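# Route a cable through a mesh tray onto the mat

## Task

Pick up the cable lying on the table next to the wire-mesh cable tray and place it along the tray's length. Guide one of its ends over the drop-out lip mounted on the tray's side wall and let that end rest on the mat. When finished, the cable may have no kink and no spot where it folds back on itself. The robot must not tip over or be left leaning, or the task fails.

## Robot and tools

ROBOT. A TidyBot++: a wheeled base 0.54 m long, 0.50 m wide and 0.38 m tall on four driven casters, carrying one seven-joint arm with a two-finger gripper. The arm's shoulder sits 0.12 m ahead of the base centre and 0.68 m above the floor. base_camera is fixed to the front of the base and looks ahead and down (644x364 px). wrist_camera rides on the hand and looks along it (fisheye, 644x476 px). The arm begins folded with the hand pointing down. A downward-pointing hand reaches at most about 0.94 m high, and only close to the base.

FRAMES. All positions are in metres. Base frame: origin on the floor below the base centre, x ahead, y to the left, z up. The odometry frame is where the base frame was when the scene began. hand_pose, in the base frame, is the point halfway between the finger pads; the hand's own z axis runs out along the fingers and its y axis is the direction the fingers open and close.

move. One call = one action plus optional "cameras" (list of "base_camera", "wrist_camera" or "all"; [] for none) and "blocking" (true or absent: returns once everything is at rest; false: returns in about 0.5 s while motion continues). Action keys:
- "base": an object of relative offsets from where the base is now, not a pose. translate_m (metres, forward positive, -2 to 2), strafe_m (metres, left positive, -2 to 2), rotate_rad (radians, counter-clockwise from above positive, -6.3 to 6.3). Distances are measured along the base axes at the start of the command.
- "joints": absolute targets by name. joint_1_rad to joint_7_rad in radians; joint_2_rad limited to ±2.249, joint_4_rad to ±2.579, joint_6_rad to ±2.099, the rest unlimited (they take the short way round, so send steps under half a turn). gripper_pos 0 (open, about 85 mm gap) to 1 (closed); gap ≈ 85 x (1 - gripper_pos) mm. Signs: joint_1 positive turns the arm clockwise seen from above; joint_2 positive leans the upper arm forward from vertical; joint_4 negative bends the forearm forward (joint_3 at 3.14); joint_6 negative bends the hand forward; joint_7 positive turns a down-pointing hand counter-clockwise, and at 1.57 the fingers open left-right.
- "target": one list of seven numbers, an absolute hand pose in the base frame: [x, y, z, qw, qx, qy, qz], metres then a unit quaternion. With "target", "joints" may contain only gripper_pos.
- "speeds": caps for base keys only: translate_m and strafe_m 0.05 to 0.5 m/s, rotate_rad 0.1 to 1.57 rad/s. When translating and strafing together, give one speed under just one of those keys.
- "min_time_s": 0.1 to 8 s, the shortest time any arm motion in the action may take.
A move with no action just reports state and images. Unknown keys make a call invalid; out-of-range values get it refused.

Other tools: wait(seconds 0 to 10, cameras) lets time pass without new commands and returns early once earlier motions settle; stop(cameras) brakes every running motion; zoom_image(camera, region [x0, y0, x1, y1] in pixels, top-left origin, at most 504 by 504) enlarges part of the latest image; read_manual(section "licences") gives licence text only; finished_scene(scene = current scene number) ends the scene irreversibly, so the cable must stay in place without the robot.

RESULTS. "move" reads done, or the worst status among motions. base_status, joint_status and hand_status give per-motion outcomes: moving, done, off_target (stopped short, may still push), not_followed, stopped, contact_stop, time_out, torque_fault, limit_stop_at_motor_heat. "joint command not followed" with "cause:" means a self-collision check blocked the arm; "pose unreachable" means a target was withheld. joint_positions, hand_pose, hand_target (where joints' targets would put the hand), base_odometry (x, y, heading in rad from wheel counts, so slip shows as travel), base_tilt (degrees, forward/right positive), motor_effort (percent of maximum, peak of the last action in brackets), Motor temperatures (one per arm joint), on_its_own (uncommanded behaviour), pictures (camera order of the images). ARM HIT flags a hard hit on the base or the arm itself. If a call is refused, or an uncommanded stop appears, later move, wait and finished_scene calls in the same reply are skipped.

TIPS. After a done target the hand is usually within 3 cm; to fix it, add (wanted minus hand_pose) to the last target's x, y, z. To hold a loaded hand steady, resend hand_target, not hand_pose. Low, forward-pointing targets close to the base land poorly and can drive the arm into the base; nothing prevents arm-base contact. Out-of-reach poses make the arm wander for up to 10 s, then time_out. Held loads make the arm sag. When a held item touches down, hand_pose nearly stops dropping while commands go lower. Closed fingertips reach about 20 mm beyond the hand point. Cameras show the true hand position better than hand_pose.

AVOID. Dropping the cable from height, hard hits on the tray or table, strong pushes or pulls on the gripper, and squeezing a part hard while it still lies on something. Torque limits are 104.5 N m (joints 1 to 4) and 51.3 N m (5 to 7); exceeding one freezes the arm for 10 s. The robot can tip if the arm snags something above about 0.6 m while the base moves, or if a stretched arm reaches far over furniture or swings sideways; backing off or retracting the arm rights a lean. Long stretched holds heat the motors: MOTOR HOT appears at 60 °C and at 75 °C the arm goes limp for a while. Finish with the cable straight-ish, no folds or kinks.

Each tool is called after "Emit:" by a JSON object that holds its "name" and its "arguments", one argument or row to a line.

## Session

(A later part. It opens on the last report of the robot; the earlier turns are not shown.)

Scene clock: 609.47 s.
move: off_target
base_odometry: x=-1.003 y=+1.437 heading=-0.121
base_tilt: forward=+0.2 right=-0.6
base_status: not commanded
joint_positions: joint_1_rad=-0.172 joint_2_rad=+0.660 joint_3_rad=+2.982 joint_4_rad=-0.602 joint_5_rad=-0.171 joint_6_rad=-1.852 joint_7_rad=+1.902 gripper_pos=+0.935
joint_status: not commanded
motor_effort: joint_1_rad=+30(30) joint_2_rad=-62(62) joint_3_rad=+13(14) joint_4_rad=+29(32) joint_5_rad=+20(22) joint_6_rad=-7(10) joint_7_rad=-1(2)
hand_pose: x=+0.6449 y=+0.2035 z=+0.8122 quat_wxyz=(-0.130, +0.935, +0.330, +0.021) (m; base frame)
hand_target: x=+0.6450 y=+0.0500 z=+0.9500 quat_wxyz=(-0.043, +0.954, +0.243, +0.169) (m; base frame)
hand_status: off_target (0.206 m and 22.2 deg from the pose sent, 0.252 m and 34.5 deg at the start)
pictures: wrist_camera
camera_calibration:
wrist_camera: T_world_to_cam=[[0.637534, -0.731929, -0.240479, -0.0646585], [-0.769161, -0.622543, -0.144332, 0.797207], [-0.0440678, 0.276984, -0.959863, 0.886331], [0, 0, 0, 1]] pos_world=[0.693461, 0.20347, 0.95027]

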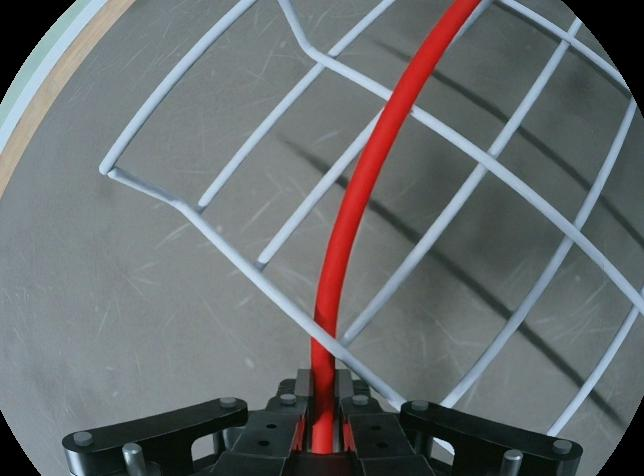

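Emit:
{"name": "move", "arguments": {
  "target": [0.65, 0.24, 0.80, 0, 0.985, 0, 0.174],
  "cameras": ["wrist_camera"]
}}

Emit:
{"name": "zoom_image", "arguments": {
  "camera": "wrist_camera",
  "region": [220, 80, 440, 440]
}}

Scene clock: 619.97 s.
move: done
base_odometry: x=-1.003 y=+1.437 heading=-0.121
base_tilt: forward=+0.1 right=-0.6
base_status: not commanded
joint_positions: joint_1_rad=-0.520 joint_2_rad=+0.441 joint_3_rad=+3.152 joint_4_rad=-1.023 joint_5_rad=+0.085 joint_6_rad=-1.423 joint_7_rad=+1.142 gripper_pos=+0.935
joint_status: not commanded
motor_effort: joint_1_rad=-1(30) joint_2_rad=-27(62) joint_3_rad=+0(13) joint_4_rad=+16(30) joint_5_rad=+1(21) joint_6_rad=+4(8) joint_7_rad=+0(2)
hand_pose: x=+0.6288 y=+0.2574 z=+0.7957 quat_wxyz=(-0.018, +0.990, +0.041, +0.133) (m; base frame)
hand_target: x=+0.6500 y=+0.2400 z=+0.8000 quat_wxyz=(+0.000, +0.985, +0.000, +0.174) (m; base frame)
hand_status: done (0.028 m and 7.0 deg from the pose sent, 0.039 m and 45.0 deg at the start)
pictures: wrist_camera
camera_calibration:
wrist_camera: T_world_to_cam=[[0.110046, -0.993412, -0.0319861, 0.214108], [-0.954651, -0.0966859, -0.281589, 0.906506], [0.276642, 0.0615234, -0.959002, 0.707955], [0, 0, 0, 1]] pos_world=[0.645985, 0.256788, 0.941041]

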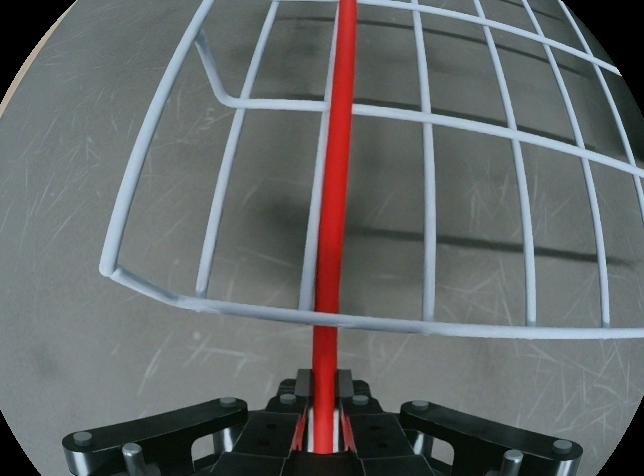

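Scaled by 1.400.

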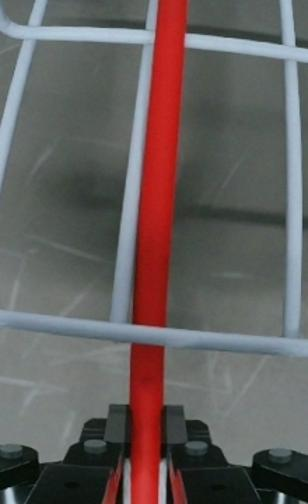

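Emit:
{"name": "move", "arguments": {
  "joints": {"gripper_pos": 0.4}
}}

Emit:
{"name": "move", "arguments": {
  "target": [0.63, 0.24, 0.92, 0, 0.985, 0, 0.174],
  "min_time_s": 1.5
}}

Emit:
{"name": "move", "arguments": {
  "base": {"strafe_m": 0.2, "translate_m": 0.03},
  "target": [0.66, 0.04, 0.90, 0, 0.940, 0, 0.342],
  "cameras": ["wrist_camera"]
}}

Scene clock: 641.53 s.
move: done
base_odometry: x=-1.003 y=+1.437 heading=-0.121
base_tilt: forward=+0.1 right=-0.6
base_status: not commanded
joint_positions: joint_1_rad=-0.520 joint_2_rad=+0.441 joint_3_rad=+3.153 joint_4_rad=-1.024 joint_5_rad=+0.085 joint_6_rad=-1.412 joint_7_rad=+1.140 gripper_pos=+0.400
joint_status: all done
motor_effort: joint_1_rad=+0(1) joint_2_rad=-28(28) joint_3_rad=-1(1) joint_4_rad=+15(17) joint_5_rad=+1(1) joint_6_rad=+2(4) joint_7_rad=+0(1)
hand_pose: x=+0.6315 y=+0.2587 z=+0.7962 quat_wxyz=(-0.020, +0.989, +0.041, +0.138) (m; base frame)
hand_target: x=+0.6500 y=+0.2400 z=+0.8000 quat_wxyz=(+0.000, +0.985, +0.000, +0.174) (m; base frame)
hand_status: not commanded
pictures: none

Scene clock: 643.33 s.
move: done
base_odometry: x=-1.003 y=+1.437 heading=-0.121
base_tilt: forward=+0.2 right=-0.6
base_status: not commanded
joint_positions: joint_1_rad=-0.548 joint_2_rad=+0.471 joint_3_rad=+3.205 joint_4_rad=-0.576 joint_5_rad=+0.085 joint_6_rad=-1.737 joint_7_rad=+1.140 gripper_pos=+0.400
joint_status: not commanded
motor_effort: joint_1_rad=-1(1) joint_2_rad=-28(30) joint_3_rad=+1(1) joint_4_rad=+14(17) joint_5_rad=+1(1) joint_6_rad=+3(4) joint_7_rad=-1(1)
hand_pose: x=+0.6315 y=+0.2545 z=+0.9241 quat_wxyz=(-0.031, +0.982, +0.018, +0.184) (m; base frame)
hand_target: x=+0.6300 y=+0.2400 z=+0.9200 quat_wxyz=(+0.000, +0.985, +0.000, +0.174) (m; base frame)
hand_status: done (0.015 m and 4.3 deg from the pose sent, 0.125 m and 6.7 deg at the start)
pictures: none

Scene clock: 645.80 s.
move: done
base_odometry: x=-0.949 y=+1.632 heading=-0.121
base_tilt: forward=+0.1 right=-0.6
base_status: done
joint_positions: joint_1_rad=-0.110 joint_2_rad=+0.094 joint_3_rad=+3.143 joint_4_rad=-1.345 joint_5_rad=+0.085 joint_6_rad=-1.063 joint_7_rad=+1.350 gripper_pos=+0.400
joint_status: not commanded
motor_effort: joint_1_rad=-1(3) joint_2_rad=-19(28) joint_3_rad=+1(2) joint_4_rad=+18(18) joint_5_rad=+1(2) joint_6_rad=+6(6) joint_7_rad=-1(1)
hand_pose: x=+0.6550 y=+0.0363 z=+0.8929 quat_wxyz=(-0.010, +0.947, -0.046, +0.316) (m; base frame)
hand_target: x=+0.6600 y=+0.0400 z=+0.9000 quat_wxyz=(+0.000, +0.940, +0.000, +0.342) (m; base frame)
hand_status: done (0.009 m and 6.2 deg from the pose sent, 0.218 m and 19.2 deg at the start)
pictures: wrist_camera
camera_calibration:
wrist_camera: T_world_to_cam=[[-0.055187, -0.997355, -0.0472984, 0.116814], [-0.787334, 0.0726005, -0.612238, 1.11707], [0.614052, 0.00345211, -0.789258, 0.43715], [0, 0, 0, 1]] pos_world=[0.617524, 0.0338956, 1.03446]

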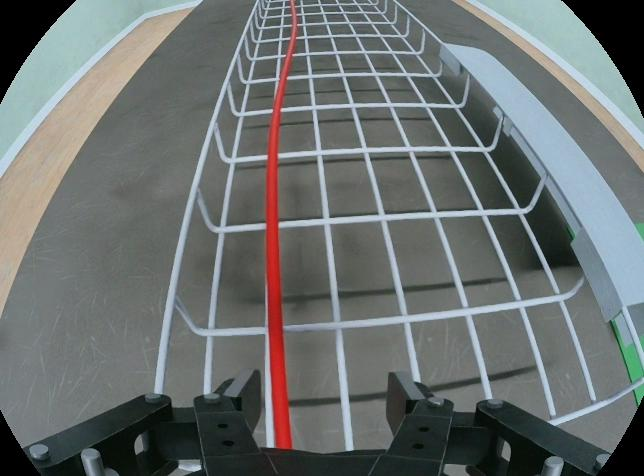

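Emit:
{"name": "move", "arguments": {
  "target": [0.79, 0.075, 0.86, 0, 0.940, 0, 0.342],
  "cameras": ["wrist_camera"]
}}

Scene clock: 657.10 s.
move: done
base_odometry: x=-0.949 y=+1.632 heading=-0.121
base_tilt: forward=+0.1 right=-0.6
base_status: not commanded
joint_positions: joint_1_rad=-0.176 joint_2_rad=+0.378 joint_3_rad=+3.183 joint_4_rad=-1.112 joint_5_rad=+0.085 joint_6_rad=-1.034 joint_7_rad=+1.350 gripper_pos=+0.400
joint_status: not commanded
motor_effort: joint_1_rad=-1(1) joint_2_rad=-28(30) joint_3_rad=+0(2) joint_4_rad=+17(18) joint_5_rad=+1(1) joint_6_rad=+5(8) joint_7_rad=+0(1)
hand_pose: x=+0.7648 y=+0.0701 z=+0.8458 quat_wxyz=(-0.006, +0.951, -0.028, +0.308) (m; base frame)
hand_target: x=+0.7900 y=+0.0750 z=+0.8600 quat_wxyz=(+0.000, +0.940, +0.000, +0.342) (m; base frame)
hand_status: done (0.029 m and 5.3 deg from the pose sent, 0.144 m and 6.2 deg at the start)
pictures: wrist_camera
camera_calibration:
wrist_camera: T_world_to_cam=[[-0.0240677, -0.999306, -0.028439, 0.114695], [-0.800419, 0.0363057, -0.598341, 1.17297], [0.598958, 0.00836249, -0.800737, 0.353364], [0, 0, 0, 1]] pos_world=[0.729978, 0.0690748, 0.98805]

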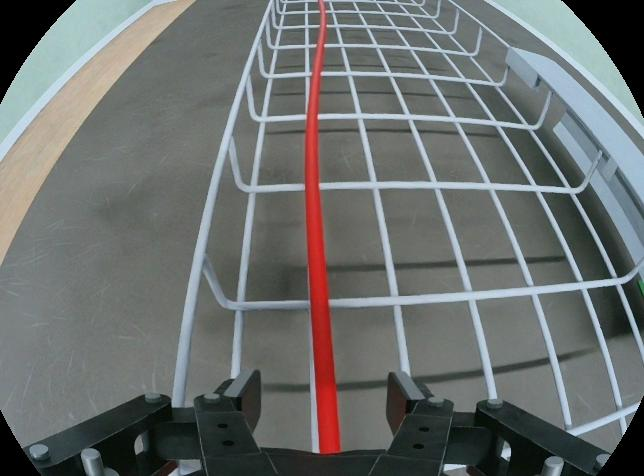

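Emit:
{"name": "move", "arguments": {
  "target": [0.81, 0.075, 0.818, 0, 0.940, 0, 0.342],
  "cameras": ["wrist_camera"]
}}

Scene clock: 662.33 s.
move: done
base_odometry: x=-0.949 y=+1.632 heading=-0.121
base_tilt: forward=+0.1 right=-0.6
base_status: not commanded
joint_positions: joint_1_rad=-0.176 joint_2_rad=+0.412 joint_3_rad=+3.194 joint_4_rad=-1.119 joint_5_rad=+0.085 joint_6_rad=-0.929 joint_7_rad=+1.350 gripper_pos=+0.400
joint_status: not commanded
motor_effort: joint_1_rad=-1(1) joint_2_rad=-26(30) joint_3_rad=+1(1) joint_4_rad=+16(18) joint_5_rad=+1(2) joint_6_rad=+6(8) joint_7_rad=-1(1)
hand_pose: x=+0.7947 y=+0.0706 z=+0.8398 quat_wxyz=(-0.008, +0.941, -0.027, +0.338) (m; base frame)
hand_target: x=+0.8100 y=+0.0750 z=+0.8180 quat_wxyz=(+0.000, +0.940, +0.000, +0.342) (m; base frame)
hand_status: done (0.027 m and 3.3 deg from the pose sent, 0.053 m and 5.3 deg at the start)
pictures: wrist_camera
camera_calibration:
wrist_camera: T_world_to_cam=[[-0.0209097, -0.999262, -0.0322256, 0.116388], [-0.760652, 0.0368181, -0.648115, 1.20341], [0.648823, 0.0109606, -0.760861, 0.257244], [0, 0, 0, 1]] pos_world=[0.750906, 0.0691754, 0.979426]

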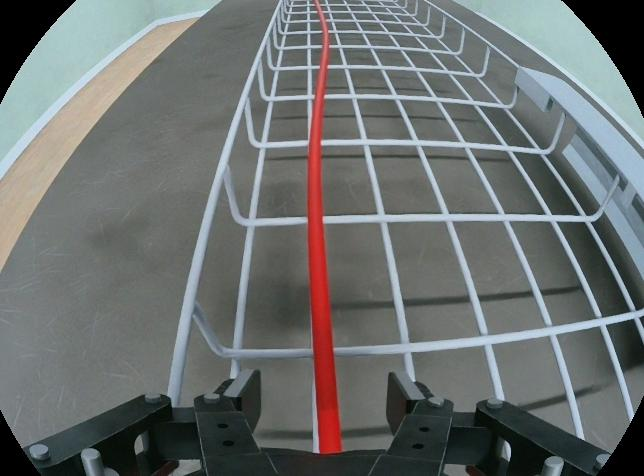

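Emit:
{"name": "move", "arguments": {
  "target": [0.808, 0.077, 0.787, 0, 0.940, 0, 0.342]
}}

Emit:
{"name": "move", "arguments": {
  "joints": {"gripper_pos": 1.0},
  "cameras": ["wrist_camera"]
}}

Scene clock: 666.50 s.
move: done
base_odometry: x=-0.949 y=+1.632 heading=-0.121
base_tilt: forward=+0.1 right=-0.6
base_status: not commanded
joint_positions: joint_1_rad=-0.181 joint_2_rad=+0.393 joint_3_rad=+3.204 joint_4_rad=-1.179 joint_5_rad=+0.085 joint_6_rad=-0.837 joint_7_rad=+1.350 gripper_pos=+0.400
joint_status: not commanded
motor_effort: joint_1_rad=-2(2) joint_2_rad=-16(27) joint_3_rad=+0(1) joint_4_rad=+13(17) joint_5_rad=+1(1) joint_6_rad=+7(7) joint_7_rad=-1(1)
hand_pose: x=+0.7998 y=+0.0703 z=+0.8399 quat_wxyz=(-0.011, +0.932, -0.025, +0.361) (m; base frame)
hand_target: x=+0.8080 y=+0.0770 z=+0.7870 quat_wxyz=(+0.000, +0.940, +0.000, +0.342) (m; base frame)
hand_status: done (0.054 m and 4.0 deg from the pose sent, 0.055 m and 3.3 deg at the start)
pictures: none

Scene clock: 667.37 s.
move: done
base_odometry: x=-0.949 y=+1.632 heading=-0.121
base_tilt: forward=+0.1 right=-0.6
base_status: not commanded
joint_positions: joint_1_rad=-0.218 joint_2_rad=+0.394 joint_3_rad=+3.203 joint_4_rad=-1.180 joint_5_rad=+0.085 joint_6_rad=-0.811 joint_7_rad=+1.350 gripper_pos=+0.999
joint_status: all done
motor_effort: joint_1_rad=+3(5) joint_2_rad=-21(22) joint_3_rad=+4(4) joint_4_rad=+13(14) joint_5_rad=+3(4) joint_6_rad=+4(6) joint_7_rad=+0(1)
hand_pose: x=+0.8026 y=+0.0969 z=+0.8446 quat_wxyz=(-0.021, +0.928, -0.007, +0.372) (m; base frame)
hand_target: x=+0.8080 y=+0.0770 z=+0.7870 quat_wxyz=(+0.000, +0.940, +0.000, +0.342) (m; base frame)
hand_status: not commanded
pictures: wrist_camera
camera_calibration:
wrist_camera: T_world_to_cam=[[0.0261564, -0.998856, -0.0400234, 0.11182], [-0.711248, 0.00953878, -0.702877, 1.22087], [0.702455, 0.0468513, -0.710185, 0.166168], [0, 0, 0, 1]] pos_world=[0.74869, 0.0922614, 0.980606]

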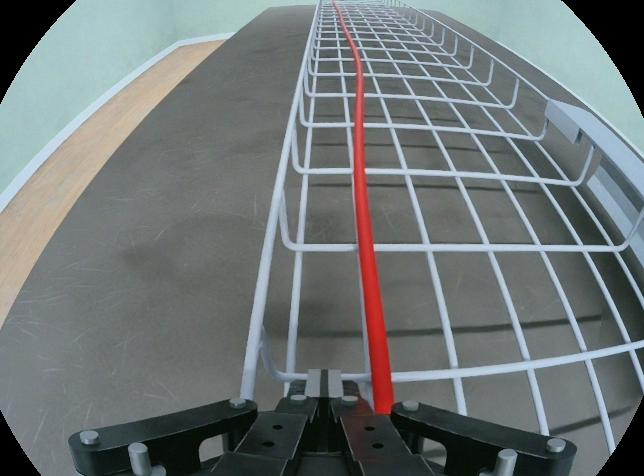

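Emit:
{"name": "move", "arguments": {
  "target": [0.80, 0.075, 0.88, 0, 0.940, 0, 0.342]
}}

Emit:
{"name": "move", "arguments": {
  "target": [0.808, 0.066, 0.86, 0, 0.940, 0, 0.342],
  "joints": {"gripper_pos": 0.65},
  "cameras": ["wrist_camera"]
}}

Scene clock: 684.07 s.
move: done
base_odometry: x=-0.949 y=+1.632 heading=-0.121
base_tilt: forward=+0.1 right=-0.6
base_status: not commanded
joint_positions: joint_1_rad=-0.190 joint_2_rad=+0.431 joint_3_rad=+3.203 joint_4_rad=-0.994 joint_5_rad=+0.085 joint_6_rad=-0.997 joint_7_rad=+1.350 gripper_pos=+0.999
joint_status: not commanded
motor_effort: joint_1_rad=-1(3) joint_2_rad=-30(31) joint_3_rad=+0(4) joint_4_rad=+18(19) joint_5_rad=+1(4) joint_6_rad=+6(7) joint_7_rad=+0(1)
hand_pose: x=+0.8072 y=+0.0773 z=+0.8770 quat_wxyz=(-0.009, +0.934, -0.027, +0.356) (m; base frame)
hand_target: x=+0.8000 y=+0.0750 z=+0.8800 quat_wxyz=(+0.000, +0.940, +0.000, +0.342) (m; base frame)
hand_status: done (0.008 m and 3.7 deg from the pose sent, 0.042 m and 4.5 deg at the start)
pictures: none

Scene clock: 684.83 s.
move: done
base_odometry: x=-0.949 y=+1.632 heading=-0.121
base_tilt: forward=+0.1 right=-0.6
base_status: not commanded
joint_positions: joint_1_rad=-0.172 joint_2_rad=+0.431 joint_3_rad=+3.203 joint_4_rad=-0.998 joint_5_rad=+0.085 joint_6_rad=-0.997 joint_7_rad=+1.358 gripper_pos=+0.650
joint_status: all done
motor_effort: joint_1_rad=-1(2) joint_2_rad=-30(30) joint_3_rad=+0(1) joint_4_rad=+18(19) joint_5_rad=+1(1) joint_6_rad=+6(7) joint_7_rad=+0(1)
hand_pose: x=+0.8077 y=+0.0645 z=+0.8747 quat_wxyz=(-0.005, +0.935, -0.032, +0.354) (m; base frame)
hand_target: x=+0.8080 y=+0.0660 z=+0.8600 quat_wxyz=(+0.000, +0.940, +0.000, +0.342) (m; base frame)
hand_status: done (0.015 m and 3.9 deg from the pose sent, 0.020 m and 3.7 deg at the start)
pictures: wrist_camera
camera_calibration:
wrist_camera: T_world_to_cam=[[-0.0313959, -0.99911, -0.0281694, 0.11659], [-0.737981, 0.0421792, -0.673503, 1.23979], [0.674091, -0.000356757, -0.738648, 0.23627], [0, 0, 0, 1]] pos_world=[0.759336, 0.0642774, 1.01281]

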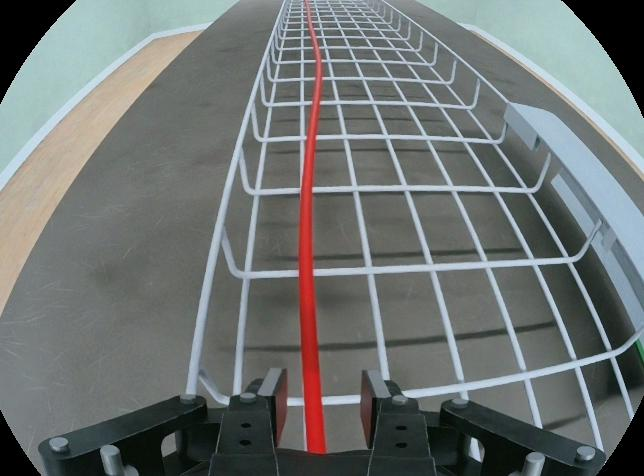

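Emit:
{"name": "move", "arguments": {
  "target": [0.803, 0.070, 0.805, 0, 0.940, 0, 0.342]
}}

Emit:
{"name": "move", "arguments": {
  "joints": {"gripper_pos": 1.0},
  "cameras": ["wrist_camera"]
}}

Scene clock: 693.17 s.
move: done
base_odometry: x=-0.949 y=+1.632 heading=-0.121
base_tilt: forward=+0.1 right=-0.6
base_status: not commanded
joint_positions: joint_1_rad=-0.172 joint_2_rad=+0.427 joint_3_rad=+3.206 joint_4_rad=-1.167 joint_5_rad=+0.085 joint_6_rad=-0.877 joint_7_rad=+1.358 gripper_pos=+0.650
joint_status: not commanded
motor_effort: joint_1_rad=-2(4) joint_2_rad=-25(31) joint_3_rad=-1(2) joint_4_rad=+17(19) joint_5_rad=+0(1) joint_6_rad=+6(7) joint_7_rad=+0(1)
hand_pose: x=+0.7991 y=+0.0620 z=+0.8152 quat_wxyz=(-0.002, +0.942, -0.028, +0.333) (m; base frame)
hand_target: x=+0.8030 y=+0.0700 z=+0.8050 quat_wxyz=(+0.000, +0.940, +0.000, +0.342) (m; base frame)
hand_status: done (0.014 m and 3.3 deg from the pose sent, 0.070 m and 3.9 deg at the start)
pictures: none

Scene clock: 693.90 s.
move: off_target
base_odometry: x=-0.949 y=+1.632 heading=-0.121
base_tilt: forward=+0.1 right=-0.6
base_status: not commanded
joint_positions: joint_1_rad=-0.178 joint_2_rad=+0.423 joint_3_rad=+3.206 joint_4_rad=-1.170 joint_5_rad=+0.085 joint_6_rad=-0.871 joint_7_rad=+1.358 gripper_pos=+0.927
joint_status: gripper_pos off_target (ended at +0.927, target +1.000)
motor_effort: joint_1_rad=-2(2) joint_2_rad=-26(29) joint_3_rad=+1(2) joint_4_rad=+16(18) joint_5_rad=+1(3) joint_6_rad=+5(7) joint_7_rad=+0(1)
hand_pose: x=+0.7986 y=+0.0666 z=+0.8173 quat_wxyz=(-0.004, +0.942, -0.024, +0.336) (m; base frame)
hand_target: x=+0.8030 y=+0.0700 z=+0.8050 quat_wxyz=(+0.000, +0.940, +0.000, +0.342) (m; base frame)
hand_status: not commanded
pictures: wrist_camera
camera_calibration:
wrist_camera: T_world_to_cam=[[-0.0187597, -0.999593, -0.0214786, 0.101275], [-0.763315, 0.0281935, -0.645411, 1.19261], [0.645754, 0.00428724, -0.763534, 0.242713], [0, 0, 0, 1]] pos_world=[0.755501, 0.0665694, 0.957215]

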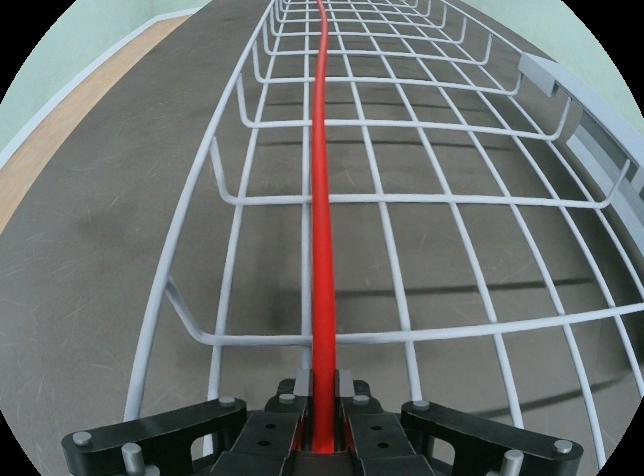

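Emit:
{"name": "move", "arguments": {
  "target": [0.805, 0.070, 0.845, 0, 0.940, 0, 0.342]
}}

Emit:
{"name": "move", "arguments": {
  "target": [0.91, 0.07, 0.845, 0, 0.930, 0, 0.367],
  "min_time_s": 3,
  "cameras": ["wrist_camera"]
}}

Scene clock: 710.57 s.
move: done
base_odometry: x=-0.949 y=+1.632 heading=-0.121
base_tilt: forward=+0.2 right=-0.6
base_status: not commanded
joint_positions: joint_1_rad=-0.178 joint_2_rad=+0.431 joint_3_rad=+3.206 joint_4_rad=-1.113 joint_5_rad=+0.085 joint_6_rad=-0.909 joint_7_rad=+1.358 gripper_pos=+0.927
joint_status: not commanded
motor_effort: joint_1_rad=-1(1) joint_2_rad=-30(32) joint_3_rad=+1(1) joint_4_rad=+18(20) joint_5_rad=+1(1) joint_6_rad=+7(8) joint_7_rad=+0(1)
hand_pose: x=+0.8044 y=+0.0674 z=+0.8340 quat_wxyz=(-0.004, +0.939, -0.026, +0.342) (m; base frame)
hand_target: x=+0.8050 y=+0.0700 z=+0.8450 quat_wxyz=(+0.000, +0.940, +0.000, +0.342) (m; base frame)
hand_status: done (0.011 m and 3.0 deg from the pose sent, 0.029 m and 2.9 deg at the start)
pictures: none

Scene clock: 713.87 s.
move: done
base_odometry: x=-0.949 y=+1.632 heading=-0.121
base_tilt: forward=+0.1 right=-0.6
base_status: not commanded
joint_positions: joint_1_rad=-0.156 joint_2_rad=+0.698 joint_3_rad=+3.206 joint_4_rad=-0.658 joint_5_rad=+0.085 joint_6_rad=-1.009 joint_7_rad=+1.379 gripper_pos=+0.927
joint_status: not commanded
motor_effort: joint_1_rad=-1(1) joint_2_rad=-37(38) joint_3_rad=+0(1) joint_4_rad=+18(20) joint_5_rad=+1(2) joint_6_rad=+8(9) joint_7_rad=+0(1)
hand_pose: x=+0.9119 y=+0.0707 z=+0.8512 quat_wxyz=(+0.004, +0.923, -0.024, +0.383) (m; base frame)
hand_target: x=+0.9100 y=+0.0700 z=+0.8450 quat_wxyz=(+0.000, +0.930, +0.000, +0.367) (m; base frame)
hand_status: done (0.007 m and 3.5 deg from the pose sent, 0.106 m and 4.3 deg at the start)
pictures: wrist_camera
camera_calibration:
wrist_camera: T_world_to_cam=[[-0.0233742, -0.999702, -0.00709882, 0.10022], [-0.694108, 0.0213386, -0.719554, 1.30126], [0.719491, -0.0118916, -0.6944, 0.0705983], [0, 0, 0, 1]] pos_world=[0.85476, 0.0732631, 0.986059]

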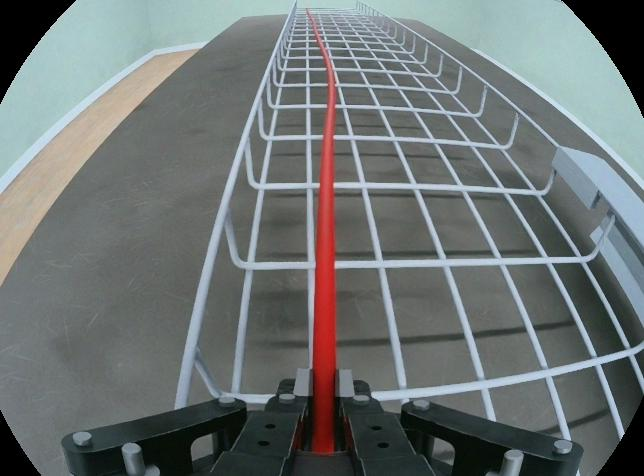

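Emit:
{"name": "move", "arguments": {
  "target": [0.935, 0.07, 0.84, 0, 0.906, 0, 0.423],
  "min_time_s": 2
}}

Emit:
{"name": "move", "arguments": {
  "target": [0.92, 0.07, 0.90, 0, 0.906, 0, 0.423],
  "min_time_s": 2,
  "cameras": ["wrist_camera"]
}}

Scene clock: 724.17 s.
move: done
base_odometry: x=-0.949 y=+1.632 heading=-0.121
base_tilt: forward=+0.2 right=-0.6
base_status: not commanded
joint_positions: joint_1_rad=-0.156 joint_2_rad=+0.698 joint_3_rad=+3.213 joint_4_rad=-0.741 joint_5_rad=+0.085 joint_6_rad=-0.891 joint_7_rad=+1.379 gripper_pos=+0.927
joint_status: not commanded
motor_effort: joint_1_rad=-1(1) joint_2_rad=-37(38) joint_3_rad=+1(2) joint_4_rad=+19(20) joint_5_rad=+1(2) joint_6_rad=+9(9) joint_7_rad=+0(2)
hand_pose: x=+0.9243 y=+0.0692 z=+0.8335 quat_wxyz=(+0.004, +0.916, -0.021, +0.400) (m; base frame)
hand_target: x=+0.9350 y=+0.0700 z=+0.8400 quat_wxyz=(+0.000, +0.906, +0.000, +0.423) (m; base frame)
hand_status: done (0.012 m and 3.8 deg from the pose sent, 0.026 m and 5.7 deg at the start)
pictures: none

Scene clock: 726.47 s.
move: done
base_odometry: x=-0.949 y=+1.632 heading=-0.121
base_tilt: forward=+0.2 right=-0.6
base_status: not commanded
joint_positions: joint_1_rad=-0.156 joint_2_rad=+0.698 joint_3_rad=+3.213 joint_4_rad=-0.632 joint_5_rad=+0.085 joint_6_rad=-0.943 joint_7_rad=+1.379 gripper_pos=+0.927
joint_status: not commanded
motor_effort: joint_1_rad=-1(1) joint_2_rad=-38(38) joint_3_rad=+1(2) joint_4_rad=+19(20) joint_5_rad=+1(2) joint_6_rad=+7(9) joint_7_rad=+0(1)
hand_pose: x=+0.9295 y=+0.0710 z=+0.8803 quat_wxyz=(+0.000, +0.905, -0.023, +0.425) (m; base frame)
hand_target: x=+0.9200 y=+0.0700 z=+0.9000 quat_wxyz=(+0.000, +0.906, +0.000, +0.423) (m; base frame)
hand_status: done (0.022 m and 2.7 deg from the pose sent, 0.067 m and 3.8 deg at the start)
pictures: wrist_camera
camera_calibration:
wrist_camera: T_world_to_cam=[[-0.0187806, -0.999745, -0.0125731, 0.101693], [-0.625163, 0.0215559, -0.780196, 1.32374], [0.780268, -0.00679231, -0.625408, -0.0395298], [0, 0, 0, 1]] pos_world=[0.860307, 0.0728639, 1.00933]

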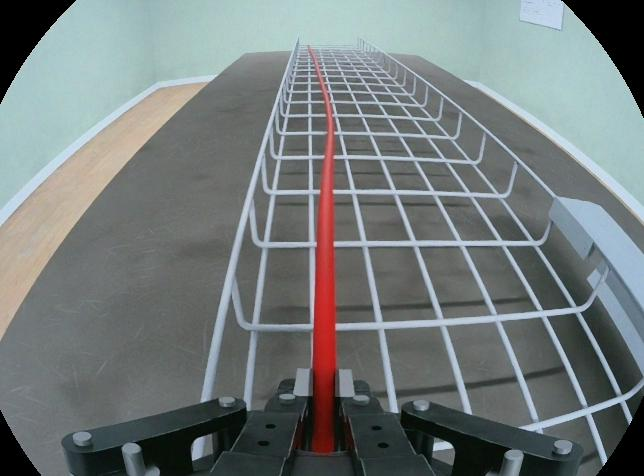

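Emit:
{"name": "move", "arguments": {
  "target": [0.92, 0.07, 0.845, 0, 0.906, 0, 0.423],
  "min_time_s": 1.5
}}

Emit:
{"name": "move", "arguments": {
  "joints": {"gripper_pos": 0.65}
}}

Emit:
{"name": "move", "arguments": {
  "target": [0.88, 0.07, 0.91, 0, 0.906, 0, 0.423],
  "min_time_s": 1.2
}}

Emit:
{"name": "move", "arguments": {
  "target": [0.62, 0.07, 0.92, 0, 0.966, 0, 0.259],
  "cameras": ["wrist_camera"]
}}

Scene clock: 739.07 s.
move: done
base_odometry: x=-0.949 y=+1.632 heading=-0.121
base_tilt: forward=+0.1 right=-0.6
base_status: not commanded
joint_positions: joint_1_rad=-0.156 joint_2_rad=+0.676 joint_3_rad=+3.217 joint_4_rad=-0.804 joint_5_rad=+0.085 joint_6_rad=-0.851 joint_7_rad=+1.379 gripper_pos=+0.927
joint_status: not commanded
motor_effort: joint_1_rad=-1(2) joint_2_rad=-36(38) joint_3_rad=+0(1) joint_4_rad=+17(19) joint_5_rad=+1(2) joint_6_rad=+6(7) joint_7_rad=-1(1)
hand_pose: x=+0.9187 y=+0.0661 z=+0.8263 quat_wxyz=(+0.004, +0.917, -0.021, +0.399) (m; base frame)
hand_target: x=+0.9200 y=+0.0700 z=+0.8450 quat_wxyz=(+0.000, +0.906, +0.000, +0.423) (m; base frame)
hand_status: done (0.019 m and 3.9 deg from the pose sent, 0.037 m and 2.7 deg at the start)
pictures: none

Scene clock: 739.80 s.
move: done
base_odometry: x=-0.949 y=+1.632 heading=-0.121
base_tilt: forward=+0.1 right=-0.6
base_status: not commanded
joint_positions: joint_1_rad=-0.155 joint_2_rad=+0.676 joint_3_rad=+3.223 joint_4_rad=-0.805 joint_5_rad=+0.085 joint_6_rad=-0.851 joint_7_rad=+1.379 gripper_pos=+0.650
joint_status: all done
motor_effort: joint_1_rad=-2(3) joint_2_rad=-36(37) joint_3_rad=+0(2) joint_4_rad=+18(19) joint_5_rad=+0(1) joint_6_rad=+6(7) joint_7_rad=+0(1)
hand_pose: x=+0.9188 y=+0.0620 z=+0.8259 quat_wxyz=(+0.008, +0.917, -0.023, +0.399) (m; base frame)
hand_target: x=+0.9200 y=+0.0700 z=+0.8450 quat_wxyz=(+0.000, +0.906, +0.000, +0.423) (m; base frame)
hand_status: not commanded
pictures: none

Scene clock: 741.33 s.
move: done
base_odometry: x=-0.949 y=+1.632 heading=-0.121
base_tilt: forward=+0.2 right=-0.6
base_status: not commanded
joint_positions: joint_1_rad=-0.156 joint_2_rad=+0.575 joint_3_rad=+3.223 joint_4_rad=-0.805 joint_5_rad=+0.085 joint_6_rad=-0.874 joint_7_rad=+1.379 gripper_pos=+0.650
joint_status: not commanded
motor_effort: joint_1_rad=+0(2) joint_2_rad=-34(38) joint_3_rad=+1(2) joint_4_rad=+19(19) joint_5_rad=+1(1) joint_6_rad=+8(8) joint_7_rad=-1(1)
hand_pose: x=+0.8961 y=+0.0588 z=+0.8997 quat_wxyz=(+0.001, +0.901, -0.027, +0.433) (m; base frame)
hand_target: x=+0.8800 y=+0.0700 z=+0.9100 quat_wxyz=(+0.000, +0.906, +0.000, +0.423) (m; base frame)
hand_status: done (0.022 m and 3.4 deg from the pose sent, 0.093 m and 4.1 deg at the start)
pictures: none

Scene clock: 742.97 s.
move: done
base_odometry: x=-0.949 y=+1.632 heading=-0.121
base_tilt: forward=+0.1 right=-0.6
base_status: not commanded
joint_positions: joint_1_rad=-0.160 joint_2_rad=+0.129 joint_3_rad=+3.127 joint_4_rad=-1.124 joint_5_rad=+0.085 joint_6_rad=-1.287 joint_7_rad=+1.379 gripper_pos=+0.650
joint_status: not commanded
motor_effort: joint_1_rad=-1(1) joint_2_rad=-19(36) joint_3_rad=+0(1) joint_4_rad=+16(19) joint_5_rad=+1(1) joint_6_rad=+5(8) joint_7_rad=-1(1)
hand_pose: x=+0.6438 y=+0.0675 z=+0.9417 quat_wxyz=(-0.013, +0.954, -0.009, +0.299) (m; base frame)
hand_target: x=+0.6200 y=+0.0700 z=+0.9200 quat_wxyz=(+0.000, +0.966, +0.000, +0.259) (m; base frame)
hand_status: done (0.032 m and 5.1 deg from the pose sent, 0.277 m and 21.6 deg at the start)
pictures: wrist_camera
camera_calibration:
wrist_camera: T_world_to_cam=[[0.0148358, -0.999423, -0.0305482, 0.0888781], [-0.811931, 0.00578943, -0.583724, 1.12931], [0.583565, 0.0334631, -0.811377, 0.520895], [0, 0, 0, 1]] pos_world=[0.611624, 0.064858, 1.08456]

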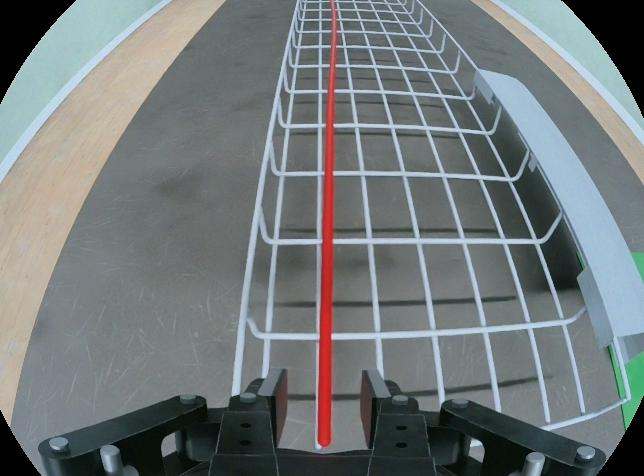

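Emit:
{"name": "move", "arguments": {
  "target": [0.715, 0.07, 0.86, 0, 0.966, 0, 0.259],
  "cameras": ["wrist_camera"]
}}

Scene clock: 747.73 s.
move: done
base_odometry: x=-0.949 y=+1.632 heading=-0.121
base_tilt: forward=+0.1 right=-0.6
base_status: not commanded
joint_positions: joint_1_rad=-0.162 joint_2_rad=+0.331 joint_3_rad=+3.157 joint_4_rad=-1.119 joint_5_rad=+0.085 joint_6_rad=-1.263 joint_7_rad=+1.379 gripper_pos=+0.650
joint_status: not commanded
motor_effort: joint_1_rad=-1(1) joint_2_rad=-25(29) joint_3_rad=+0(1) joint_4_rad=+16(18) joint_5_rad=+1(1) joint_6_rad=+4(6) joint_7_rad=+0(1)
hand_pose: x=+0.6944 y=+0.0623 z=+0.8355 quat_wxyz=(+0.008, +0.976, -0.017, +0.217) (m; base frame)
hand_target: x=+0.7150 y=+0.0700 z=+0.8600 quat_wxyz=(+0.000, +0.966, +0.000, +0.259) (m; base frame)
hand_status: done (0.033 m and 5.4 deg from the pose sent, 0.108 m and 5.1 deg at the start)
pictures: wrist_camera
camera_calibration:
wrist_camera: T_world_to_cam=[[-0.0124077, -0.999914, 0.0043614, 0.0694924], [-0.899035, 0.0092464, -0.43778, 1.04679], [0.437702, -0.00935288, -0.899072, 0.58254], [0, 0, 0, 1]] pos_world=[0.686981, 0.0652558, 0.981705]

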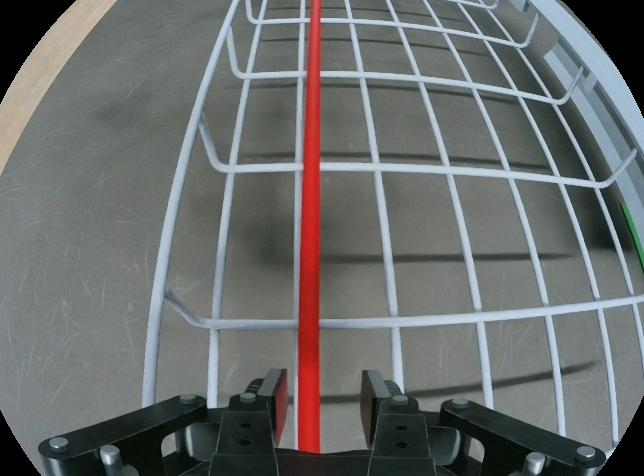

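Emit:
{"name": "move", "arguments": {
  "target": [0.72, 0.079, 0.835, 0, 0.966, 0, 0.259]
}}

Emit:
{"name": "move", "arguments": {
  "joints": {"gripper_pos": 1.0},
  "cameras": ["wrist_camera"]
}}

Scene clock: 757.83 s.
move: done
base_odometry: x=-0.949 y=+1.632 heading=-0.121
base_tilt: forward=+0.1 right=-0.6
base_status: not commanded
joint_positions: joint_1_rad=-0.183 joint_2_rad=+0.331 joint_3_rad=+3.159 joint_4_rad=-1.135 joint_5_rad=+0.085 joint_6_rad=-1.197 joint_7_rad=+1.379 gripper_pos=+0.650
joint_status: not commanded
motor_effort: joint_1_rad=-1(1) joint_2_rad=-26(26) joint_3_rad=+1(1) joint_4_rad=+17(18) joint_5_rad=+1(1) joint_6_rad=+4(5) joint_7_rad=+0(1)
hand_pose: x=+0.7074 y=+0.0766 z=+0.8374 quat_wxyz=(+0.002, +0.971, -0.006, +0.241) (m; base frame)
hand_target: x=+0.7200 y=+0.0790 z=+0.8350 quat_wxyz=(+0.000, +0.966, +0.000, +0.259) (m; base frame)
hand_status: done (0.013 m and 2.2 deg from the pose sent, 0.031 m and 5.4 deg at the start)
pictures: none

Scene clock: 758.57 s.
move: done
base_odometry: x=-0.949 y=+1.632 heading=-0.121
base_tilt: forward=+0.2 right=-0.6
base_status: not commanded
joint_positions: joint_1_rad=-0.183 joint_2_rad=+0.331 joint_3_rad=+3.159 joint_4_rad=-1.135 joint_5_rad=+0.085 joint_6_rad=-1.197 joint_7_rad=+1.379 gripper_pos=+0.999
joint_status: all done
motor_effort: joint_1_rad=-1(1) joint_2_rad=-26(26) joint_3_rad=+0(1) joint_4_rad=+17(17) joint_5_rad=+1(1) joint_6_rad=+4(5) joint_7_rad=+0(1)
hand_pose: x=+0.7074 y=+0.0766 z=+0.8374 quat_wxyz=(+0.002, +0.971, -0.006, +0.241) (m; base frame)
hand_target: x=+0.7200 y=+0.0790 z=+0.8350 quat_wxyz=(+0.000, +0.966, +0.000, +0.259) (m; base frame)
hand_status: not commanded
pictures: wrist_camera
camera_calibration:
wrist_camera: T_world_to_cam=[[0.012851, -0.999915, -0.00241703, 0.071713], [-0.876171, -0.0100958, -0.481895, 1.08139], [0.481829, 0.00831057, -0.876226, 0.526918], [0, 0, 0, 1]] pos_world=[0.692672, 0.0782453, 0.982986]

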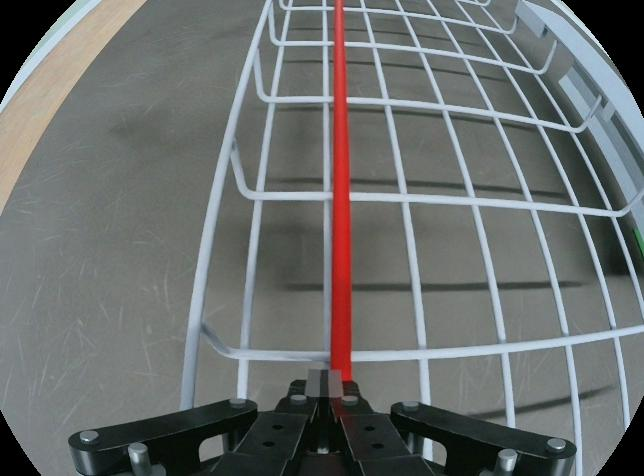

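Emit:
{"name": "move", "arguments": {
  "target": [0.715, 0.066, 0.86, 0, 0.966, 0, 0.259],
  "joints": {"gripper_pos": 0.65}
}}

Emit:
{"name": "move", "arguments": {
  "target": [0.715, 0.069, 0.83, 0, 0.966, 0, 0.259],
  "cameras": ["wrist_camera"]
}}

Scene clock: 764.43 s.
move: done
base_odometry: x=-0.949 y=+1.632 heading=-0.121
base_tilt: forward=+0.1 right=-0.6
base_status: not commanded
joint_positions: joint_1_rad=-0.172 joint_2_rad=+0.331 joint_3_rad=+3.159 joint_4_rad=-1.112 joint_5_rad=+0.085 joint_6_rad=-1.199 joint_7_rad=+1.379 gripper_pos=+0.650
joint_status: all done
motor_effort: joint_1_rad=+0(1) joint_2_rad=-26(27) joint_3_rad=+0(1) joint_4_rad=+17(18) joint_5_rad=+1(2) joint_6_rad=+4(5) joint_7_rad=+0(1)
hand_pose: x=+0.7130 y=+0.0704 z=+0.8472 quat_wxyz=(+0.002, +0.968, -0.012, +0.251) (m; base frame)
hand_target: x=+0.7150 y=+0.0660 z=+0.8600 quat_wxyz=(+0.000, +0.966, +0.000, +0.259) (m; base frame)
hand_status: done (0.014 m and 1.7 deg from the pose sent, 0.026 m and 2.2 deg at the start)
pictures: none

Scene clock: 765.37 s.
move: done
base_odometry: x=-0.949 y=+1.632 heading=-0.121
base_tilt: forward=+0.1 right=-0.6
base_status: not commanded
joint_positions: joint_1_rad=-0.172 joint_2_rad=+0.331 joint_3_rad=+3.159 joint_4_rad=-1.171 joint_5_rad=+0.085 joint_6_rad=-1.165 joint_7_rad=+1.379 gripper_pos=+0.650
joint_status: not commanded
motor_effort: joint_1_rad=-1(1) joint_2_rad=-26(27) joint_3_rad=-1(1) joint_4_rad=+17(18) joint_5_rad=+1(1) joint_6_rad=+4(5) joint_7_rad=-1(1)
hand_pose: x=+0.7080 y=+0.0699 z=+0.8253 quat_wxyz=(+0.003, +0.971, -0.010, +0.239) (m; base frame)
hand_target: x=+0.7150 y=+0.0690 z=+0.8300 quat_wxyz=(+0.000, +0.966, +0.000, +0.259) (m; base frame)
hand_status: done (0.008 m and 2.7 deg from the pose sent, 0.017 m and 1.7 deg at the start)
pictures: wrist_camera
camera_calibration:
wrist_camera: T_world_to_cam=[[0.00381079, -0.999992, -0.00132591, 0.070492], [-0.878349, -0.00271343, -0.478012, 1.07394], [0.478004, 0.00298621, -0.878352, 0.521017], [0, 0, 0, 1]] pos_world=[0.693981, 0.0718496, 0.971087]

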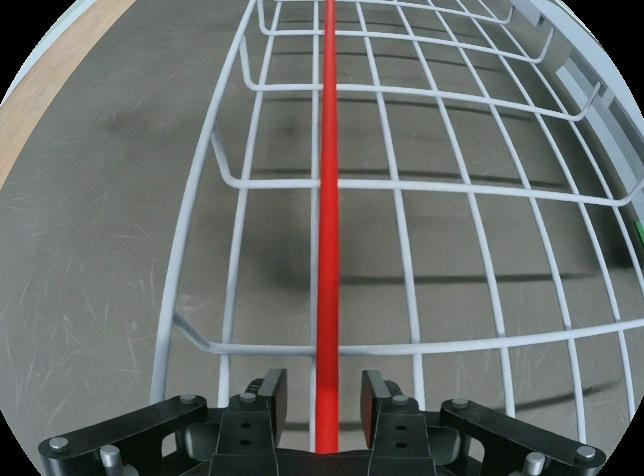

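Centered. A bit lower and grip, then lift.

Emit:
{"name": "move", "arguments": {
  "target": [0.715, 0.069, 0.813, 0, 0.966, 0, 0.259]
}}

Emit:
{"name": "move", "arguments": {
  "joints": {"gripper_pos": 1.0}
}}

Emit:
{"name": "move", "arguments": {
  "target": [0.715, 0.069, 0.88, 0, 0.966, 0, 0.259],
  "min_time_s": 1.5,
  "cameras": ["wrist_camera"]
}}

Scene clock: 771.00 s.
move: done
base_odometry: x=-0.949 y=+1.632 heading=-0.121
base_tilt: forward=+0.1 right=-0.6
base_status: not commanded
joint_positions: joint_1_rad=-0.171 joint_2_rad=+0.319 joint_3_rad=+3.162 joint_4_rad=-1.211 joint_5_rad=+0.085 joint_6_rad=-1.114 joint_7_rad=+1.379 gripper_pos=+0.650
joint_status: not commanded
motor_effort: joint_1_rad=-2(3) joint_2_rad=-22(26) joint_3_rad=+0(1) joint_4_rad=+15(17) joint_5_rad=+0(1) joint_6_rad=+5(5) joint_7_rad=-1(1)
hand_pose: x=+0.7103 y=+0.0688 z=+0.8219 quat_wxyz=(+0.002, +0.968, -0.010, +0.250) (m; base frame)
hand_target: x=+0.7150 y=+0.0690 z=+0.8130 quat_wxyz=(+0.000, +0.966, +0.000, +0.259) (m; base frame)
hand_status: done (0.010 m and 1.5 deg from the pose sent, 0.014 m and 2.7 deg at the start)
pictures: none

Scene clock: 771.73 s.
move: off_target
base_odometry: x=-0.949 y=+1.632 heading=-0.121
base_tilt: forward=+0.2 right=-0.6
base_status: not commanded
joint_positions: joint_1_rad=-0.171 joint_2_rad=+0.318 joint_3_rad=+3.162 joint_4_rad=-1.221 joint_5_rad=+0.085 joint_6_rad=-1.113 joint_7_rad=+1.379 gripper_pos=+0.934
joint_status: gripper_pos off_target (ended at +0.934, target +1.000)
motor_effort: joint_1_rad=+0(1) joint_2_rad=-25(26) joint_3_rad=+0(1) joint_4_rad=+16(18) joint_5_rad=+1(2) joint_6_rad=+4(5) joint_7_rad=+0(1)
hand_pose: x=+0.7077 y=+0.0684 z=+0.8177 quat_wxyz=(+0.003, +0.969, -0.010, +0.246) (m; base frame)
hand_target: x=+0.7150 y=+0.0690 z=+0.8130 quat_wxyz=(+0.000, +0.966, +0.000, +0.259) (m; base frame)
hand_status: not commanded
pictures: none

Scene clock: 773.53 s.
move: done
base_odometry: x=-0.949 y=+1.632 heading=-0.121
base_tilt: forward=+0.1 right=-0.6
base_status: not commanded
joint_positions: joint_1_rad=-0.171 joint_2_rad=+0.322 joint_3_rad=+3.162 joint_4_rad=-1.042 joint_5_rad=+0.085 joint_6_rad=-1.221 joint_7_rad=+1.379 gripper_pos=+0.934
joint_status: not commanded
motor_effort: joint_1_rad=-1(1) joint_2_rad=-27(27) joint_3_rad=+0(1) joint_4_rad=+17(19) joint_5_rad=+1(1) joint_6_rad=+4(6) joint_7_rad=+0(1)
hand_pose: x=+0.7206 y=+0.0697 z=+0.8823 quat_wxyz=(-0.002, +0.960, -0.015, +0.278) (m; base frame)
hand_target: x=+0.7150 y=+0.0690 z=+0.8800 quat_wxyz=(+0.000, +0.966, +0.000, +0.259) (m; base frame)
hand_status: done (0.006 m and 2.9 deg from the pose sent, 0.063 m and 1.9 deg at the start)
pictures: wrist_camera
camera_calibration:
wrist_camera: T_world_to_cam=[[-0.00314018, -0.999899, -0.0138312, 0.086329], [-0.836247, 0.01021, -0.548258, 1.14296], [0.548344, 0.00984464, -0.836195, 0.476601], [0, 0, 0, 1]] pos_world=[0.694724, 0.0699587, 1.02636]

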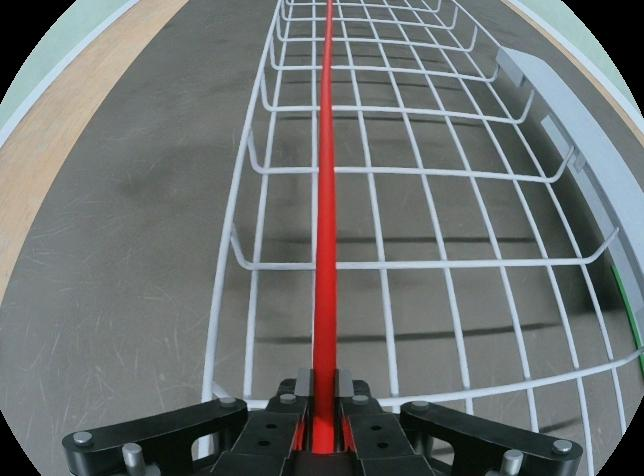

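Emit:
{"name": "move", "arguments": {
  "target": [0.69, 0.069, 0.945, 0, 0.966, 0, 0.259],
  "min_time_s": 1.5
}}

Emit:
{"name": "move", "arguments": {
  "base": {"strafe_m": -0.22},
  "speeds": {"strafe_m": 0.15},
  "target": [0.69, 0.05, 0.945, -0.052, 0.947, 0.192, 0.254],
  "min_time_s": 2,
  "cameras": ["wrist_camera"]
}}

Scene clock: 788.33 s.
move: done
base_odometry: x=-0.949 y=+1.632 heading=-0.121
base_tilt: forward=+0.1 right=-0.6
base_status: not commanded
joint_positions: joint_1_rad=-0.171 joint_2_rad=+0.325 joint_3_rad=+3.164 joint_4_rad=-0.833 joint_5_rad=+0.085 joint_6_rad=-1.438 joint_7_rad=+1.379 gripper_pos=+0.934
joint_status: not commanded
motor_effort: joint_1_rad=+0(1) joint_2_rad=-26(27) joint_3_rad=+1(1) joint_4_rad=+16(18) joint_5_rad=+1(1) joint_6_rad=+5(6) joint_7_rad=+0(1)
hand_pose: x=+0.6996 y=+0.0648 z=+0.9419 quat_wxyz=(-0.001, +0.962, -0.025, +0.273) (m; base frame)
hand_target: x=+0.6900 y=+0.0690 z=+0.9450 quat_wxyz=(+0.000, +0.966, +0.000, +0.259) (m; base frame)
hand_status: done (0.011 m and 3.3 deg from the pose sent, 0.070 m and 2.9 deg at the start)
pictures: none

Scene clock: 790.93 s.
move: done
base_odometry: x=-0.975 y=+1.414 heading=-0.121
base_tilt: forward=+0.2 right=-0.6
base_status: done
joint_positions: joint_1_rad=+0.064 joint_2_rad=+0.340 joint_3_rad=+3.076 joint_4_rad=-0.802 joint_5_rad=-0.091 joint_6_rad=-1.482 joint_7_rad=+1.849 gripper_pos=+0.934
joint_status: not commanded
motor_effort: joint_1_rad=-1(2) joint_2_rad=-26(28) joint_3_rad=+0(2) joint_4_rad=+17(18) joint_5_rad=-1(2) joint_6_rad=+5(6) joint_7_rad=-1(1)
hand_pose: x=+0.6980 y=+0.0223 z=+0.9408 quat_wxyz=(-0.019, +0.955, +0.137, +0.261) (m; base frame)
hand_target: x=+0.6900 y=+0.0500 z=+0.9450 quat_wxyz=(-0.052, +0.947, +0.192, +0.254) (m; base frame)
hand_status: done (0.029 m and 7.4 deg from the pose sent, 0.018 m and 25.7 deg at the start)
pictures: wrist_camera
camera_calibration:
wrist_camera: T_world_to_cam=[[0.296022, -0.954597, 0.0334109, -0.214539], [-0.812334, -0.269999, -0.516927, 1.11662], [0.502478, 0.125881, -0.855377, 0.585875], [0, 0, 0, 1]] pos_world=[0.67619, 0.022938, 1.08552]

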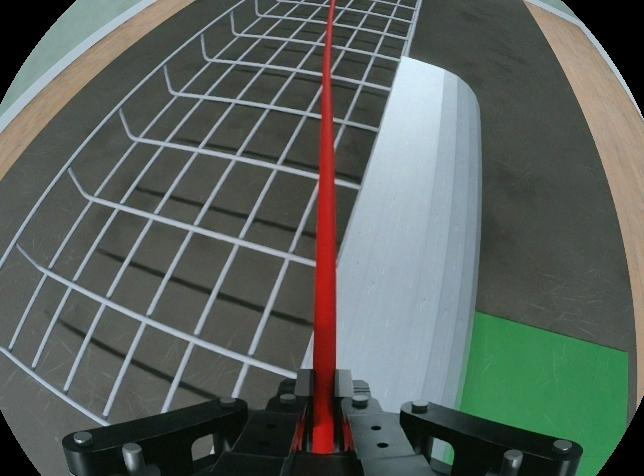

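Emit:
{"name": "move", "arguments": {
  "target": [0.68, -0.12, 0.93, -0.089, 0.907, 0.331, 0.243],
  "min_time_s": 3,
  "cameras": ["wrist_camera"]
}}

Emit:
{"name": "move", "arguments": {
  "target": [0.68, -0.21, 0.85, -0.089, 0.907, 0.331, 0.243],
  "min_time_s": 2,
  "cameras": ["wrist_camera"]
}}

Scene clock: 800.77 s.
move: done
base_odometry: x=-0.975 y=+1.414 heading=-0.121
base_tilt: forward=+0.1 right=-0.6
base_status: not commanded
joint_positions: joint_1_rad=+0.518 joint_2_rad=+0.557 joint_3_rad=+2.924 joint_4_rad=-0.496 joint_5_rad=-0.259 joint_6_rad=-1.773 joint_7_rad=+2.400 gripper_pos=+0.934
joint_status: not commanded
motor_effort: joint_1_rad=+0(1) joint_2_rad=-30(31) joint_3_rad=-2(2) joint_4_rad=+14(17) joint_5_rad=-2(3) joint_6_rad=+3(5) joint_7_rad=+0(1)
hand_pose: x=+0.6866 y=-0.1407 z=+0.9225 quat_wxyz=(-0.058, +0.931, +0.274, +0.233) (m; base frame)
hand_target: x=+0.6800 y=-0.1200 z=+0.9300 quat_wxyz=(-0.089, +0.907, +0.331, +0.243) (m; base frame)
hand_status: done (0.023 m and 8.0 deg from the pose sent, 0.144 m and 24.4 deg at the start)
pictures: wrist_camera
camera_calibration:
wrist_camera: T_world_to_cam=[[0.557988, -0.829676, 0.0169381, -0.513303], [-0.723686, -0.496492, -0.479348, 0.926479], [0.406113, 0.255213, -0.877461, 0.701188], [0, 0, 0, 1]] pos_world=[0.672135, -0.144838, 1.06807]

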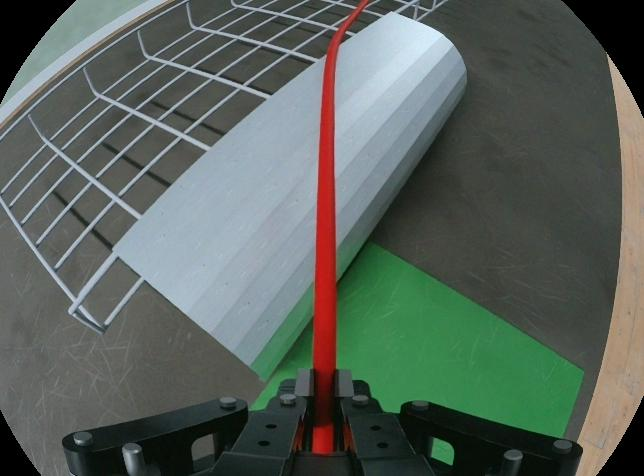

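Scene clock: 803.10 s.
move: done
base_odometry: x=-0.975 y=+1.414 heading=-0.121
base_tilt: forward=+0.1 right=-0.6
base_status: not commanded
joint_positions: joint_1_rad=+0.686 joint_2_rad=+0.601 joint_3_rad=+2.910 joint_4_rad=-0.632 joint_5_rad=-0.275 joint_6_rad=-1.729 joint_7_rad=+2.627 gripper_pos=+0.934
joint_status: not commanded
motor_effort: joint_1_rad=+0(1) joint_2_rad=-31(32) joint_3_rad=-2(3) joint_4_rad=+15(15) joint_5_rad=-3(3) joint_6_rad=+2(3) joint_7_rad=+0(1)
hand_pose: x=+0.6614 y=-0.2203 z=+0.8561 quat_wxyz=(-0.072, +0.929, +0.298, +0.207) (m; base frame)
hand_target: x=+0.6800 y=-0.2100 z=+0.8500 quat_wxyz=(-0.089, +0.907, +0.331, +0.243) (m; base frame)
hand_status: done (0.022 m and 6.5 deg from the pose sent, 0.100 m and 8.0 deg at the start)
pictures: wrist_camera
camera_calibration:
wrist_camera: T_world_to_cam=[[0.602563, -0.797913, -0.0159026, -0.558575], [-0.719985, -0.534902, -0.442155, 0.794149], [0.344295, 0.277876, -0.896797, 0.735919], [0, 0, 0, 1]] pos_world=[0.654979, -0.225397, 1.00223]

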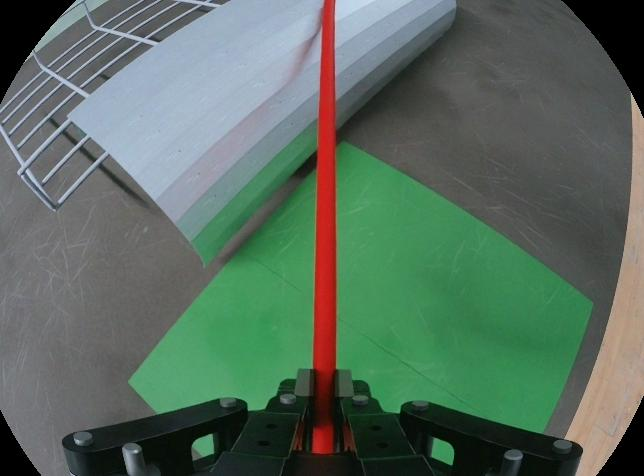

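Emit:
{"name": "move", "arguments": {
  "target": [0.73, -0.24, 0.79, -0.089, 0.907, 0.331, 0.243],
  "min_time_s": 2
}}

Emit:
{"name": "move", "arguments": {
  "target": [0.73, -0.25, 0.755, -0.089, 0.907, 0.331, 0.243],
  "min_time_s": 1,
  "cameras": ["wrist_camera"]
}}

Scene clock: 811.90 s.
move: done
base_odometry: x=-0.975 y=+1.414 heading=-0.121
base_tilt: forward=+0.1 right=-0.6
base_status: not commanded
joint_positions: joint_1_rad=+0.686 joint_2_rad=+0.764 joint_3_rad=+2.895 joint_4_rad=-0.582 joint_5_rad=-0.275 joint_6_rad=-1.686 joint_7_rad=+2.646 gripper_pos=+0.934
joint_status: not commanded
motor_effort: joint_1_rad=-1(2) joint_2_rad=-35(35) joint_3_rad=-3(4) joint_4_rad=+15(15) joint_5_rad=-4(4) joint_6_rad=+2(3) joint_7_rad=-1(2)
hand_pose: x=+0.7000 y=-0.2421 z=+0.7823 quat_wxyz=(-0.108, +0.929, +0.292, +0.200) (m; base frame)
hand_target: x=+0.7300 y=-0.2400 z=+0.7900 quat_wxyz=(-0.089, +0.907, +0.331, +0.243) (m; base frame)
hand_status: done (0.031 m and 7.5 deg from the pose sent, 0.097 m and 6.5 deg at the start)
pictures: none

Scene clock: 813.20 s.
move: done
base_odometry: x=-0.975 y=+1.414 heading=-0.121
base_tilt: forward=+0.1 right=-0.6
base_status: not commanded
joint_positions: joint_1_rad=+0.695 joint_2_rad=+0.764 joint_3_rad=+2.882 joint_4_rad=-0.639 joint_5_rad=-0.275 joint_6_rad=-1.586 joint_7_rad=+2.700 gripper_pos=+0.934
joint_status: not commanded
motor_effort: joint_1_rad=-1(2) joint_2_rad=-35(35) joint_3_rad=-4(4) joint_4_rad=+15(16) joint_5_rad=-4(5) joint_6_rad=+2(3) joint_7_rad=+0(1)
hand_pose: x=+0.7164 y=-0.2489 z=+0.7691 quat_wxyz=(-0.091, +0.922, +0.304, +0.221) (m; base frame)
hand_target: x=+0.7300 y=-0.2500 z=+0.7550 quat_wxyz=(-0.089, +0.907, +0.331, +0.243) (m; base frame)
hand_status: done (0.020 m and 4.4 deg from the pose sent, 0.041 m and 7.5 deg at the start)
pictures: wrist_camera
camera_calibration:
wrist_camera: T_world_to_cam=[[0.619717, -0.783951, -0.0370204, -0.608434], [-0.699822, -0.530631, -0.478204, 0.79432], [0.355245, 0.322259, -0.877468, 0.635243], [0, 0, 0, 1]] pos_world=[0.707274, -0.260205, 0.914728]

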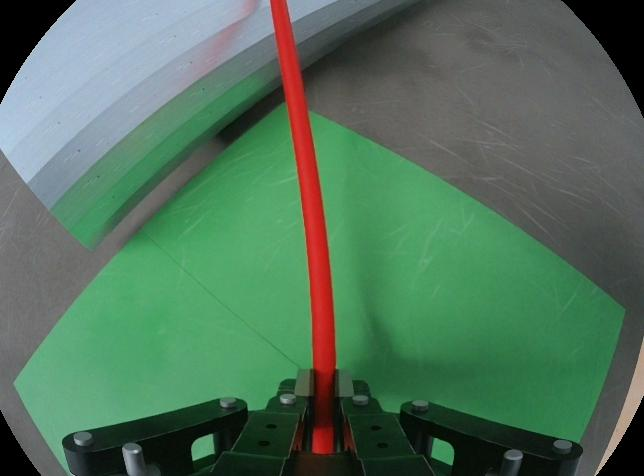

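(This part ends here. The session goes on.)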